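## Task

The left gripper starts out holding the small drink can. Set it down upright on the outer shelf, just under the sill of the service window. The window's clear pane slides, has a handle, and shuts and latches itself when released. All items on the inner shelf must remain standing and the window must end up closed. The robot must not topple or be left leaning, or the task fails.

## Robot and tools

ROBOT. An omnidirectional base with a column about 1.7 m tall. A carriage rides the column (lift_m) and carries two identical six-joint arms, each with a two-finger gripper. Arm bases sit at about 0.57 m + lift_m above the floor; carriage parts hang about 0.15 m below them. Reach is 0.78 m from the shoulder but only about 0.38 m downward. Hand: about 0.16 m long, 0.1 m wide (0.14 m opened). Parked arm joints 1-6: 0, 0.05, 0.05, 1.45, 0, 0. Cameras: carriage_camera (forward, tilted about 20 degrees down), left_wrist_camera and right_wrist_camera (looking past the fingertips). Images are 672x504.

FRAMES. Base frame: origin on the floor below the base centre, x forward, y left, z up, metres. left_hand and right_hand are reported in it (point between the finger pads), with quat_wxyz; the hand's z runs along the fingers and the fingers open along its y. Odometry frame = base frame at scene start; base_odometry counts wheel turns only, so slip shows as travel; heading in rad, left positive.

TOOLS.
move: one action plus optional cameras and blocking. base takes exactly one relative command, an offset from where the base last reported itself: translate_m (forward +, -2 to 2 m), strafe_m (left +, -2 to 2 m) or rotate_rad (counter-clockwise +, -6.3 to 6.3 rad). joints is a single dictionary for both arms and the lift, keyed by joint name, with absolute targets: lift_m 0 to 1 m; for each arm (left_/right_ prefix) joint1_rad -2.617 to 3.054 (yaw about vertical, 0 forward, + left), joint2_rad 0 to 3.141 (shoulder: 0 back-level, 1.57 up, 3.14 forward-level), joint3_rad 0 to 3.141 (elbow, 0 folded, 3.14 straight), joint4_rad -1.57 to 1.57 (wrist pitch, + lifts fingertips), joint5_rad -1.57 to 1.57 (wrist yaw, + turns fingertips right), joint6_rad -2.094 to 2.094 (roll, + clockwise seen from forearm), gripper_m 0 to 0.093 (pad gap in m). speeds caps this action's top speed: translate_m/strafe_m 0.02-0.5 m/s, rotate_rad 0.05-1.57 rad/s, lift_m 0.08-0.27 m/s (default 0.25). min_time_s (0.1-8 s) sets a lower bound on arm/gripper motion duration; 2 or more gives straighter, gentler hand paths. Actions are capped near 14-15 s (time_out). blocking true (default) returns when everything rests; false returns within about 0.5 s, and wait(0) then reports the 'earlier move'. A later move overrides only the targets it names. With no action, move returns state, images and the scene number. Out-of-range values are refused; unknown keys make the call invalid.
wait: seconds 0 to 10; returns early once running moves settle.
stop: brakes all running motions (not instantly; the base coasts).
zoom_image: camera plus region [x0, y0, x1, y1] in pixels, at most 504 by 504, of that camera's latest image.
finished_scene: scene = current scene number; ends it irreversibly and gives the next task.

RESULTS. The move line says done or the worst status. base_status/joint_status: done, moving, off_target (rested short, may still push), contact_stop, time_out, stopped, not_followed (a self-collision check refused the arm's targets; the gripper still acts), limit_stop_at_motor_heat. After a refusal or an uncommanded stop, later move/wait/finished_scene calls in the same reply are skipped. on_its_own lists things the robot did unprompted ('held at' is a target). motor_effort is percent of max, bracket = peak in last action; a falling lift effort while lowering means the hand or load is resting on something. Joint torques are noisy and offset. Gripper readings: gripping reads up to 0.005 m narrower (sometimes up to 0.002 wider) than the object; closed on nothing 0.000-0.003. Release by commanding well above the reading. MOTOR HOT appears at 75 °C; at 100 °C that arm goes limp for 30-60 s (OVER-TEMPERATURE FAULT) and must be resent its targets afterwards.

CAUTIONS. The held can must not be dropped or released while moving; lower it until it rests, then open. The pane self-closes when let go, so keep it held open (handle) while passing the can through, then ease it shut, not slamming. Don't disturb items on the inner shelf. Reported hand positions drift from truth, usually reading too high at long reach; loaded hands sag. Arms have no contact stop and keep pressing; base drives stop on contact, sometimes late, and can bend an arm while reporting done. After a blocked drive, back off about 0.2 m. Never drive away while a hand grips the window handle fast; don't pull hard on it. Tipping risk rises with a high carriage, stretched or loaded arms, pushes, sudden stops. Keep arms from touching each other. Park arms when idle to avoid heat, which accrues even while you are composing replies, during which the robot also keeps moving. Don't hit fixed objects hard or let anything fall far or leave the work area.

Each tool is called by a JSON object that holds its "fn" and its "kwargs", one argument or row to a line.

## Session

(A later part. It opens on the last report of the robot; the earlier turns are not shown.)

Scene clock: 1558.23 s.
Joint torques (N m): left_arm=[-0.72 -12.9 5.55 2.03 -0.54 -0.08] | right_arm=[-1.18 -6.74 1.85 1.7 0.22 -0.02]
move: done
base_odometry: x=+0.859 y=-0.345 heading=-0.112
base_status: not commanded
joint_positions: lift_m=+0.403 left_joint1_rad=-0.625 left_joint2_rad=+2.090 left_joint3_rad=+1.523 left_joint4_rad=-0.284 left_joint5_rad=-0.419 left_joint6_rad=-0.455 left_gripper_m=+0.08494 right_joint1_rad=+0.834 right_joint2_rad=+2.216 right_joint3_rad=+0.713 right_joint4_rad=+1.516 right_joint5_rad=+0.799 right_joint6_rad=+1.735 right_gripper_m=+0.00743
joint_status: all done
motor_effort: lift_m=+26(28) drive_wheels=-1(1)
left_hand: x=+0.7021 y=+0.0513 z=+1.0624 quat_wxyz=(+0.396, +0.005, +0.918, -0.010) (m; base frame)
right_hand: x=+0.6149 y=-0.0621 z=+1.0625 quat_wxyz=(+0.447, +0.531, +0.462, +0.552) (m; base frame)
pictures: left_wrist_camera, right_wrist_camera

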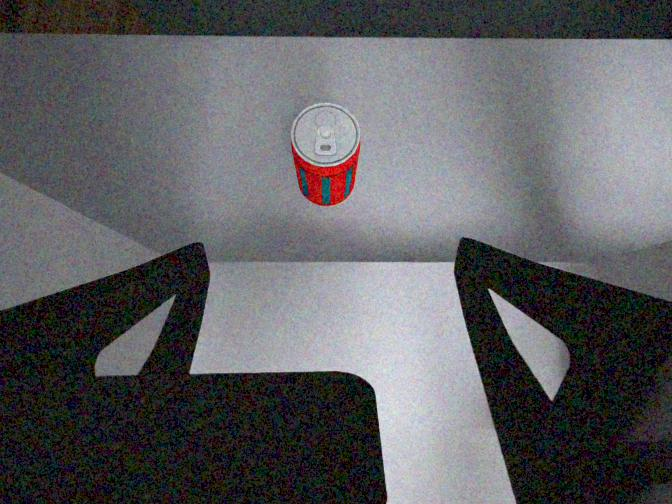

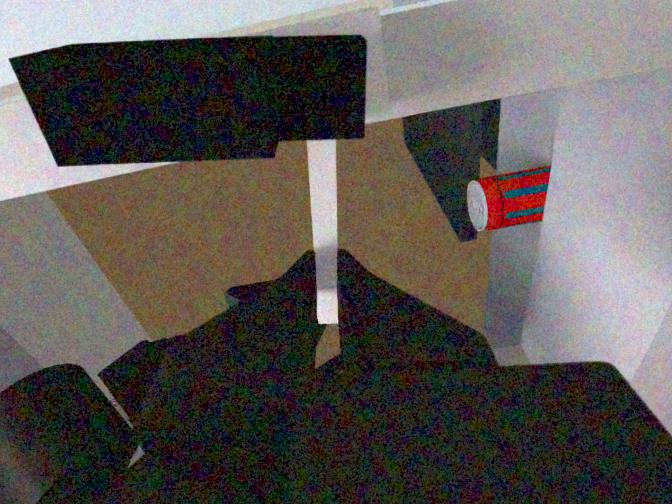

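{"fn": "move", "kwargs": {
  "joints": {"left_joint1_rad": -0.867, "left_joint2_rad": 1.69, "left_joint3_rad": 1.04, "left_joint4_rad": -0.28, "left_joint5_rad": -0.59, "left_joint6_rad": -0.68, "left_gripper_m": 0.03},
  "min_time_s": 1.8
}}

{"fn": "move", "kwargs": {
  "joints": {"left_joint1_rad": -0.012, "left_joint2_rad": 0.56, "left_joint3_rad": 0.73, "left_joint4_rad": -1.0, "left_joint5_rad": -0.005, "left_joint6_rad": 0.0},
  "min_time_s": 2.5
}}

{"fn": "move", "kwargs": {
  "joints": {"right_joint1_rad": 0.975, "right_joint2_rad": 2.335, "right_joint3_rad": 1.03, "right_joint4_rad": 1.325, "right_joint5_rad": 0.915, "right_joint6_rad": 1.74},
  "min_time_s": 1.8
}}

{"fn": "move", "kwargs": {
  "joints": {"right_joint1_rad": 1.064, "right_joint2_rad": 2.472, "right_joint3_rad": 1.35, "right_joint4_rad": 1.14, "right_joint5_rad": 0.985, "right_joint6_rad": 1.74},
  "min_time_s": 1.8
}}

{"fn": "move", "kwargs": {
  "joints": {"right_joint1_rad": 1.132, "right_joint2_rad": 2.655, "right_joint3_rad": 1.755, "right_joint4_rad": 0.92, "right_joint5_rad": 1.03, "right_joint6_rad": 1.74},
  "min_time_s": 1.8,
  "cameras": ["carriage_camera", "right_wrist_camera"]
}}

Scene clock: 1575.37 s.
Joint torques (N m): left_arm=[-0.9 -9.21 5.23 1.88 -0.64 -0.09] | right_arm=[-1.17 -6.72 1.85 1.7 0.21 -0.02]
move: done
base_odometry: x=+0.859 y=-0.345 heading=-0.112
base_status: not commanded
joint_positions: lift_m=+0.403 left_joint1_rad=-0.860 left_joint2_rad=+1.724 left_joint3_rad=+1.043 left_joint4_rad=-0.288 left_joint5_rad=-0.572 left_joint6_rad=-0.667 left_gripper_m=+0.03009 right_joint1_rad=+0.834 right_joint2_rad=+2.216 right_joint3_rad=+0.713 right_joint4_rad=+1.516 right_joint5_rad=+0.798 right_joint6_rad=+1.735 right_gripper_m=+0.00743
joint_status: all done
motor_effort: lift_m=+27(28) drive_wheels=-2(2)
left_hand: x=+0.5607 y=+0.0600 z=+1.0612 quat_wxyz=(+0.392, +0.005, +0.920, -0.002) (m; base frame)
right_hand: x=+0.6149 y=-0.0620 z=+1.0625 quat_wxyz=(+0.447, +0.531, +0.462, +0.552) (m; base frame)
pictures: none

Scene clock: 1578.17 s.
Joint torques (N m): left_arm=[0.61 0.24 5.24 2.11 0.09 0.21] | right_arm=[-1.14 -6.74 1.85 1.7 0.22 -0.02]
move: done
base_odometry: x=+0.859 y=-0.345 heading=-0.112
base_status: not commanded
joint_positions: lift_m=+0.403 left_joint1_rad=-0.019 left_joint2_rad=+0.566 left_joint3_rad=+0.733 left_joint4_rad=-0.999 left_joint5_rad=-0.022 left_joint6_rad=-0.014 left_gripper_m=+0.03009 right_joint1_rad=+0.833 right_joint2_rad=+2.216 right_joint3_rad=+0.713 right_joint4_rad=+1.516 right_joint5_rad=+0.798 right_joint6_rad=+1.735 right_gripper_m=+0.00743
joint_status: all done
motor_effort: lift_m=+25(28) drive_wheels=-2(2)
left_hand: x=+0.4157 y=+0.3120 z=+1.1476 quat_wxyz=(+0.361, -0.002, +0.932, +0.004) (m; base frame)
right_hand: x=+0.6150 y=-0.0621 z=+1.0625 quat_wxyz=(+0.447, +0.531, +0.462, +0.552) (m; base frame)
pictures: none

Scene clock: 1580.27 s.
Joint torques (N m): left_arm=[0.51 0.21 5.16 2.13 0.09 0.2] | right_arm=[0.34 -7.61 5.94 1.86 0.2 -0.02]
move: done
base_odometry: x=+0.859 y=-0.345 heading=-0.112
base_status: not commanded
joint_positions: lift_m=+0.403 left_joint1_rad=-0.019 left_joint2_rad=+0.566 left_joint3_rad=+0.733 left_joint4_rad=-1.000 left_joint5_rad=-0.020 left_joint6_rad=-0.013 left_gripper_m=+0.03009 right_joint1_rad=+0.969 right_joint2_rad=+2.322 right_joint3_rad=+1.007 right_joint4_rad=+1.321 right_joint5_rad=+0.894 right_joint6_rad=+1.735 right_gripper_m=+0.00743
joint_status: all done
motor_effort: lift_m=+26(28) drive_wheels=-2(2)
left_hand: x=+0.4155 y=+0.3117 z=+1.1474 quat_wxyz=(+0.361, -0.001, +0.933, +0.004) (m; base frame)
right_hand: x=+0.6165 y=+0.0261 z=+1.0616 quat_wxyz=(+0.436, +0.522, +0.475, +0.558) (m; base frame)
pictures: none

Scene clock: 1582.37 s.
Joint torques (N m): left_arm=[0.51 0.25 5.31 2.15 0.08 0.2] | right_arm=[0.44 -8.91 6.95 1.81 0.16 -0.03]
move: done
base_odometry: x=+0.859 y=-0.345 heading=-0.112
base_status: not commanded
joint_positions: lift_m=+0.403 left_joint1_rad=-0.019 left_joint2_rad=+0.566 left_joint3_rad=+0.733 left_joint4_rad=-1.000 left_joint5_rad=-0.020 left_joint6_rad=-0.013 left_gripper_m=+0.03009 right_joint1_rad=+1.057 right_joint2_rad=+2.458 right_joint3_rad=+1.323 right_joint4_rad=+1.136 right_joint5_rad=+0.966 right_joint6_rad=+1.736 right_gripper_m=+0.00743
joint_status: all done
motor_effort: lift_m=+26(27) drive_wheels=-2(2)
left_hand: x=+0.4155 y=+0.3117 z=+1.1473 quat_wxyz=(+0.361, -0.001, +0.933, +0.004) (m; base frame)
right_hand: x=+0.6175 y=+0.1016 z=+1.0597 quat_wxyz=(+0.432, +0.518, +0.480, +0.561) (m; base frame)
pictures: none

Scene clock: 1584.47 s.
Joint torques (N m): left_arm=[0.53 0.28 5.38 2.14 0.08 0.19] | right_arm=[0.46 -10.35 8.12 1.81 0.17 -0.04]
move: done
base_odometry: x=+0.859 y=-0.345 heading=-0.112
base_status: not commanded
joint_positions: lift_m=+0.403 left_joint1_rad=-0.019 left_joint2_rad=+0.566 left_joint3_rad=+0.733 left_joint4_rad=-1.000 left_joint5_rad=-0.020 left_joint6_rad=-0.013 left_gripper_m=+0.03009 right_joint1_rad=+1.125 right_joint2_rad=+2.640 right_joint3_rad=+1.723 right_joint4_rad=+0.915 right_joint5_rad=+1.013 right_joint6_rad=+1.737 right_gripper_m=+0.00743
joint_status: all done
motor_effort: lift_m=+28(28) drive_wheels=-2(2)
left_hand: x=+0.4155 y=+0.3116 z=+1.1473 quat_wxyz=(+0.361, -0.001, +0.933, +0.004) (m; base frame)
right_hand: x=+0.6180 y=+0.1787 z=+1.0581 quat_wxyz=(+0.426, +0.513, +0.487, +0.564) (m; base frame)
pictures: carriage_camera, right_wrist_camera

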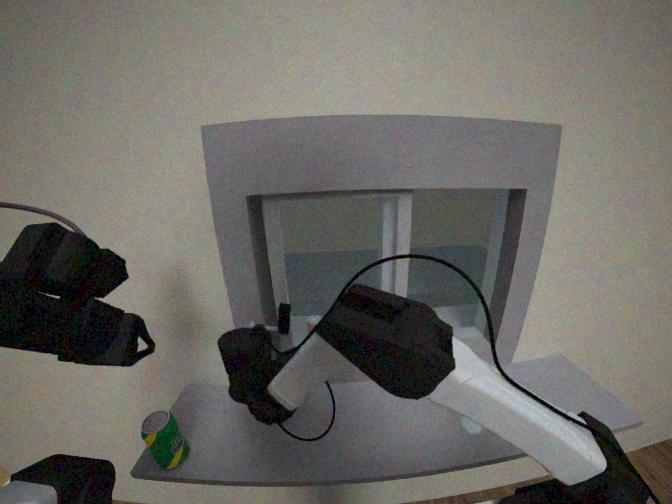

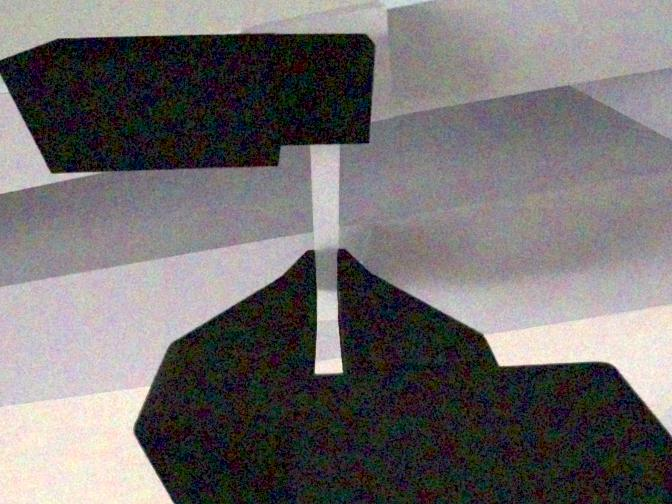

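{"fn": "move", "kwargs": {
  "joints": {"right_joint1_rad": 1.154, "right_joint2_rad": 2.745, "right_joint3_rad": 1.95, "right_joint4_rad": 0.812, "right_joint5_rad": 1.055, "right_joint6_rad": 1.74},
  "min_time_s": 2
}}

{"fn": "move", "kwargs": {
  "joints": {"lift_m": 0.386, "right_joint6_rad": 1.55},
  "min_time_s": 1,
  "cameras": ["carriage_camera", "right_wrist_camera"]
}}

Scene clock: 1590.50 s.
Joint torques (N m): left_arm=[0.73 0.31 5.29 2.13 0.1 0.22] | right_arm=[0.44 -10.81 8.66 1.74 0.07 -0.04]
move: done
base_odometry: x=+0.859 y=-0.345 heading=-0.112
base_status: not commanded
joint_positions: lift_m=+0.403 left_joint1_rad=-0.019 left_joint2_rad=+0.566 left_joint3_rad=+0.733 left_joint4_rad=-1.000 left_joint5_rad=-0.020 left_joint6_rad=-0.013 left_gripper_m=+0.03009 right_joint1_rad=+1.147 right_joint2_rad=+2.729 right_joint3_rad=+1.915 right_joint4_rad=+0.809 right_joint5_rad=+1.048 right_joint6_rad=+1.737 right_gripper_m=+0.00743
joint_status: all done
motor_effort: lift_m=+24(28) drive_wheels=-2(2)
left_hand: x=+0.4155 y=+0.3116 z=+1.1473 quat_wxyz=(+0.361, -0.001, +0.933, +0.004) (m; base frame)
right_hand: x=+0.6182 y=+0.2045 z=+1.0575 quat_wxyz=(+0.430, +0.516, +0.484, +0.560) (m; base frame)
pictures: none

Scene clock: 1591.87 s.
Joint torques (N m): left_arm=[0.53 0.42 5.94 2.2 0.09 0.19] | right_arm=[0.34 -10.86 6.87 1.75 -0.11 -0.23]
move: done
base_odometry: x=+0.859 y=-0.345 heading=-0.112
base_status: not commanded
joint_positions: lift_m=+0.386 left_joint1_rad=-0.019 left_joint2_rad=+0.565 left_joint3_rad=+0.726 left_joint4_rad=-1.009 left_joint5_rad=-0.020 left_joint6_rad=-0.013 left_gripper_m=+0.03009 right_joint1_rad=+1.148 right_joint2_rad=+2.729 right_joint3_rad=+1.937 right_joint4_rad=+0.807 right_joint5_rad=+1.064 right_joint6_rad=+1.564 right_gripper_m=+0.00743
joint_status: all done
motor_effort: lift_m=+24(27) drive_wheels=-1(2)
left_hand: x=+0.4131 y=+0.3116 z=+1.1262 quat_wxyz=(+0.354, +0.000, +0.935, +0.004) (m; base frame)
right_hand: x=+0.6191 y=+0.2050 z=+1.0485 quat_wxyz=(+0.479, +0.478, +0.517, +0.524) (m; base frame)
pictures: carriage_camera, right_wrist_camera

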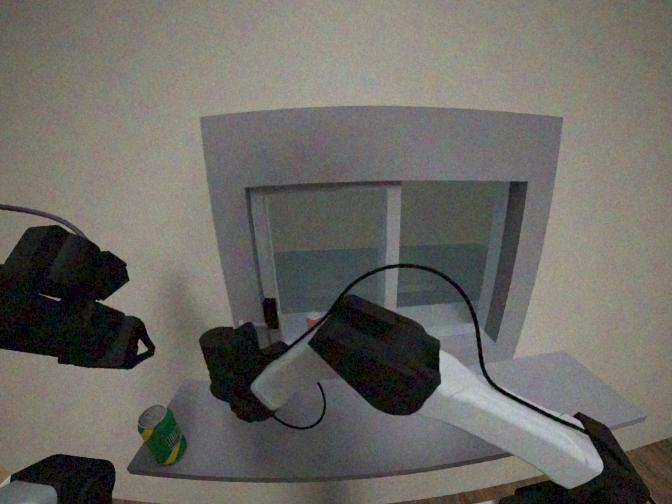

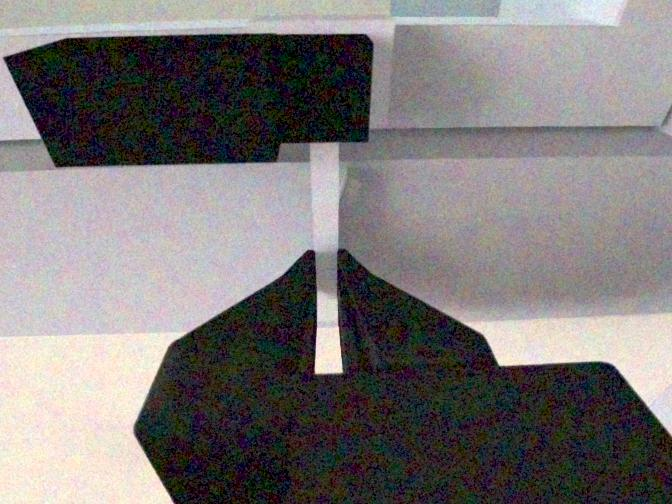

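{"fn": "move", "kwargs": {
  "joints": {"right_gripper_m": 0.045}
}}

{"fn": "move", "kwargs": {
  "joints": {"right_joint1_rad": 1.25, "right_joint2_rad": 2.48, "right_joint3_rad": 1.55, "right_joint4_rad": 0.93, "right_joint5_rad": 1.16, "right_joint6_rad": 1.55},
  "min_time_s": 1.5
}}

{"fn": "move", "kwargs": {
  "joints": {"right_joint1_rad": 0.4, "right_joint2_rad": 1.2, "right_joint3_rad": 0.6, "right_joint4_rad": 1.3, "right_joint5_rad": 0.4, "right_joint6_rad": 0.5},
  "min_time_s": 2
}}

{"fn": "move", "kwargs": {
  "joints": {"right_joint1_rad": 0.0, "right_joint2_rad": 0.05, "right_joint3_rad": 0.05, "right_joint4_rad": 1.45, "right_joint5_rad": 0.0, "right_joint6_rad": 0.0},
  "min_time_s": 2,
  "cameras": ["carriage_camera", "left_wrist_camera"]
}}

{"fn": "zoom_image", "kwargs": {
  "camera": "carriage_camera",
  "region": [220, 160, 540, 400]
}}

Scene clock: 1597.80 s.
Joint torques (N m): left_arm=[0.62 0.44 6 2.21 0.1 0.2] | right_arm=[0.38 -10.88 6.75 1.69 -0.1 -0.17]
move: done
base_odometry: x=+0.859 y=-0.345 heading=-0.112
base_status: not commanded
joint_positions: lift_m=+0.386 left_joint1_rad=-0.019 left_joint2_rad=+0.565 left_joint3_rad=+0.726 left_joint4_rad=-1.009 left_joint5_rad=-0.020 left_joint6_rad=-0.013 left_gripper_m=+0.03009 right_joint1_rad=+1.148 right_joint2_rad=+2.729 right_joint3_rad=+1.937 right_joint4_rad=+0.806 right_joint5_rad=+1.063 right_joint6_rad=+1.559 right_gripper_m=+0.04495
joint_status: all done
motor_effort: lift_m=+26(28) drive_wheels=-1(1)
left_hand: x=+0.4131 y=+0.3116 z=+1.1262 quat_wxyz=(+0.354, +0.000, +0.935, +0.004) (m; base frame)
right_hand: x=+0.6191 y=+0.2051 z=+1.0483 quat_wxyz=(+0.480, +0.477, +0.519, +0.523) (m; base frame)
pictures: none

Scene clock: 1599.60 s.
Joint torques (N m): left_arm=[0.57 0.36 5.97 2.23 0.09 0.2] | right_arm=[0.43 -14.65 4.11 1.77 0.08 -0.15]
move: done
base_odometry: x=+0.859 y=-0.345 heading=-0.112
base_status: not commanded
joint_positions: lift_m=+0.386 left_joint1_rad=-0.019 left_joint2_rad=+0.565 left_joint3_rad=+0.726 left_joint4_rad=-1.009 left_joint5_rad=-0.019 left_joint6_rad=-0.012 left_gripper_m=+0.03009 right_joint1_rad=+1.243 right_joint2_rad=+2.530 right_joint3_rad=+1.564 right_joint4_rad=+0.917 right_joint5_rad=+1.152 right_joint6_rad=+1.559 right_gripper_m=+0.04495
joint_status: all done
motor_effort: lift_m=+26(28) drive_wheels=-1(1)
left_hand: x=+0.4131 y=+0.3115 z=+1.1262 quat_wxyz=(+0.354, +0.000, +0.935, +0.003) (m; base frame)
right_hand: x=+0.5538 y=+0.1760 z=+1.0495 quat_wxyz=(+0.486, +0.467, +0.540, +0.504) (m; base frame)
pictures: none

Scene clock: 1602.00 s.
Joint torques (N m): left_arm=[0.47 0.34 5.94 2.19 0.04 0.18] | right_arm=[-0.95 -3.66 4.74 1.43 -0.3 -0.17]
move: done
base_odometry: x=+0.859 y=-0.345 heading=-0.112
base_status: not commanded
joint_positions: lift_m=+0.386 left_joint1_rad=-0.019 left_joint2_rad=+0.565 left_joint3_rad=+0.726 left_joint4_rad=-1.009 left_joint5_rad=-0.016 left_joint6_rad=-0.012 left_gripper_m=+0.03009 right_joint1_rad=+0.409 right_joint2_rad=+1.215 right_joint3_rad=+0.615 right_joint4_rad=+1.290 right_joint5_rad=+0.409 right_joint6_rad=+0.511 right_gripper_m=+0.04495
joint_status: all done
motor_effort: lift_m=+26(28) drive_wheels=-1(2)
left_hand: x=+0.4132 y=+0.3110 z=+1.1263 quat_wxyz=(+0.354, +0.001, +0.935, +0.002) (m; base frame)
right_hand: x=+0.5632 y=-0.2384 z=+1.3797 quat_wxyz=(+0.832, +0.205, +0.408, +0.316) (m; base frame)
pictures: none

Scene clock: 1604.30 s.
Joint torques (N m): left_arm=[0.55 0.32 5.94 2.23 0.06 0.24] | right_arm=[-0.96 2.66 3.81 -0.25 -0.14 -0.08]
move: done
base_odometry: x=+0.859 y=-0.345 heading=-0.112
base_status: not commanded
joint_positions: lift_m=+0.386 left_joint1_rad=-0.019 left_joint2_rad=+0.565 left_joint3_rad=+0.726 left_joint4_rad=-1.009 left_joint5_rad=-0.016 left_joint6_rad=-0.012 left_gripper_m=+0.03009 right_joint1_rad=+0.009 right_joint2_rad=+0.059 right_joint3_rad=+0.064 right_joint4_rad=+1.442 right_joint5_rad=+0.009 right_joint6_rad=+0.010 right_gripper_m=+0.04495
joint_status: all done
motor_effort: lift_m=+25(27) drive_wheels=-1(1)
left_hand: x=+0.4132 y=+0.3110 z=+1.1263 quat_wxyz=(+0.354, +0.001, +0.935, +0.002) (m; base frame)
right_hand: x=+0.2516 y=-0.3131 z=+1.3951 quat_wxyz=(+0.998, +0.004, +0.062, +0.010) (m; base frame)
pictures: carriage_camera, left_wrist_camera

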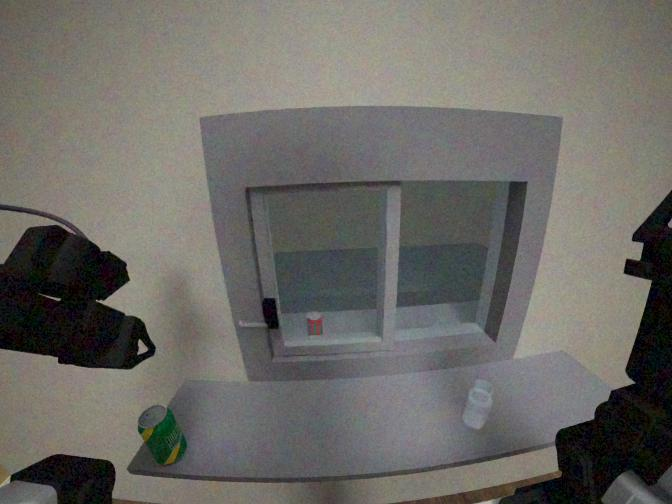

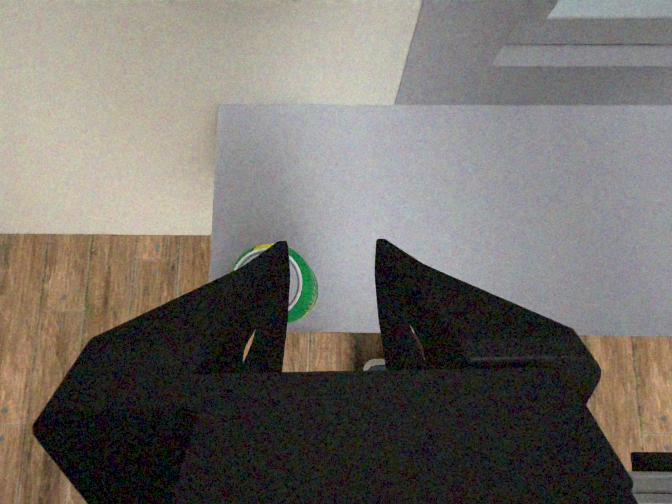

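Scaled by 1.575 from the camera's 672x504 image, which has a finer 960x720 frame.

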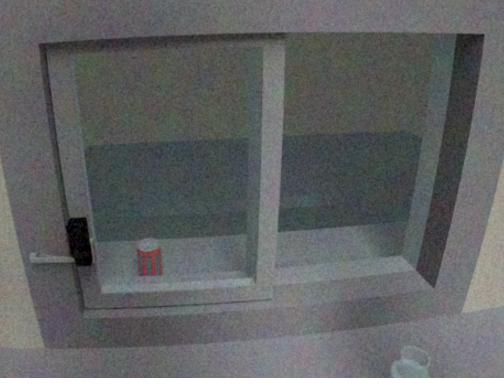

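{"fn": "finished_scene", "kwargs": {
  "scene": 1
}}

The scene is finished: the task was done.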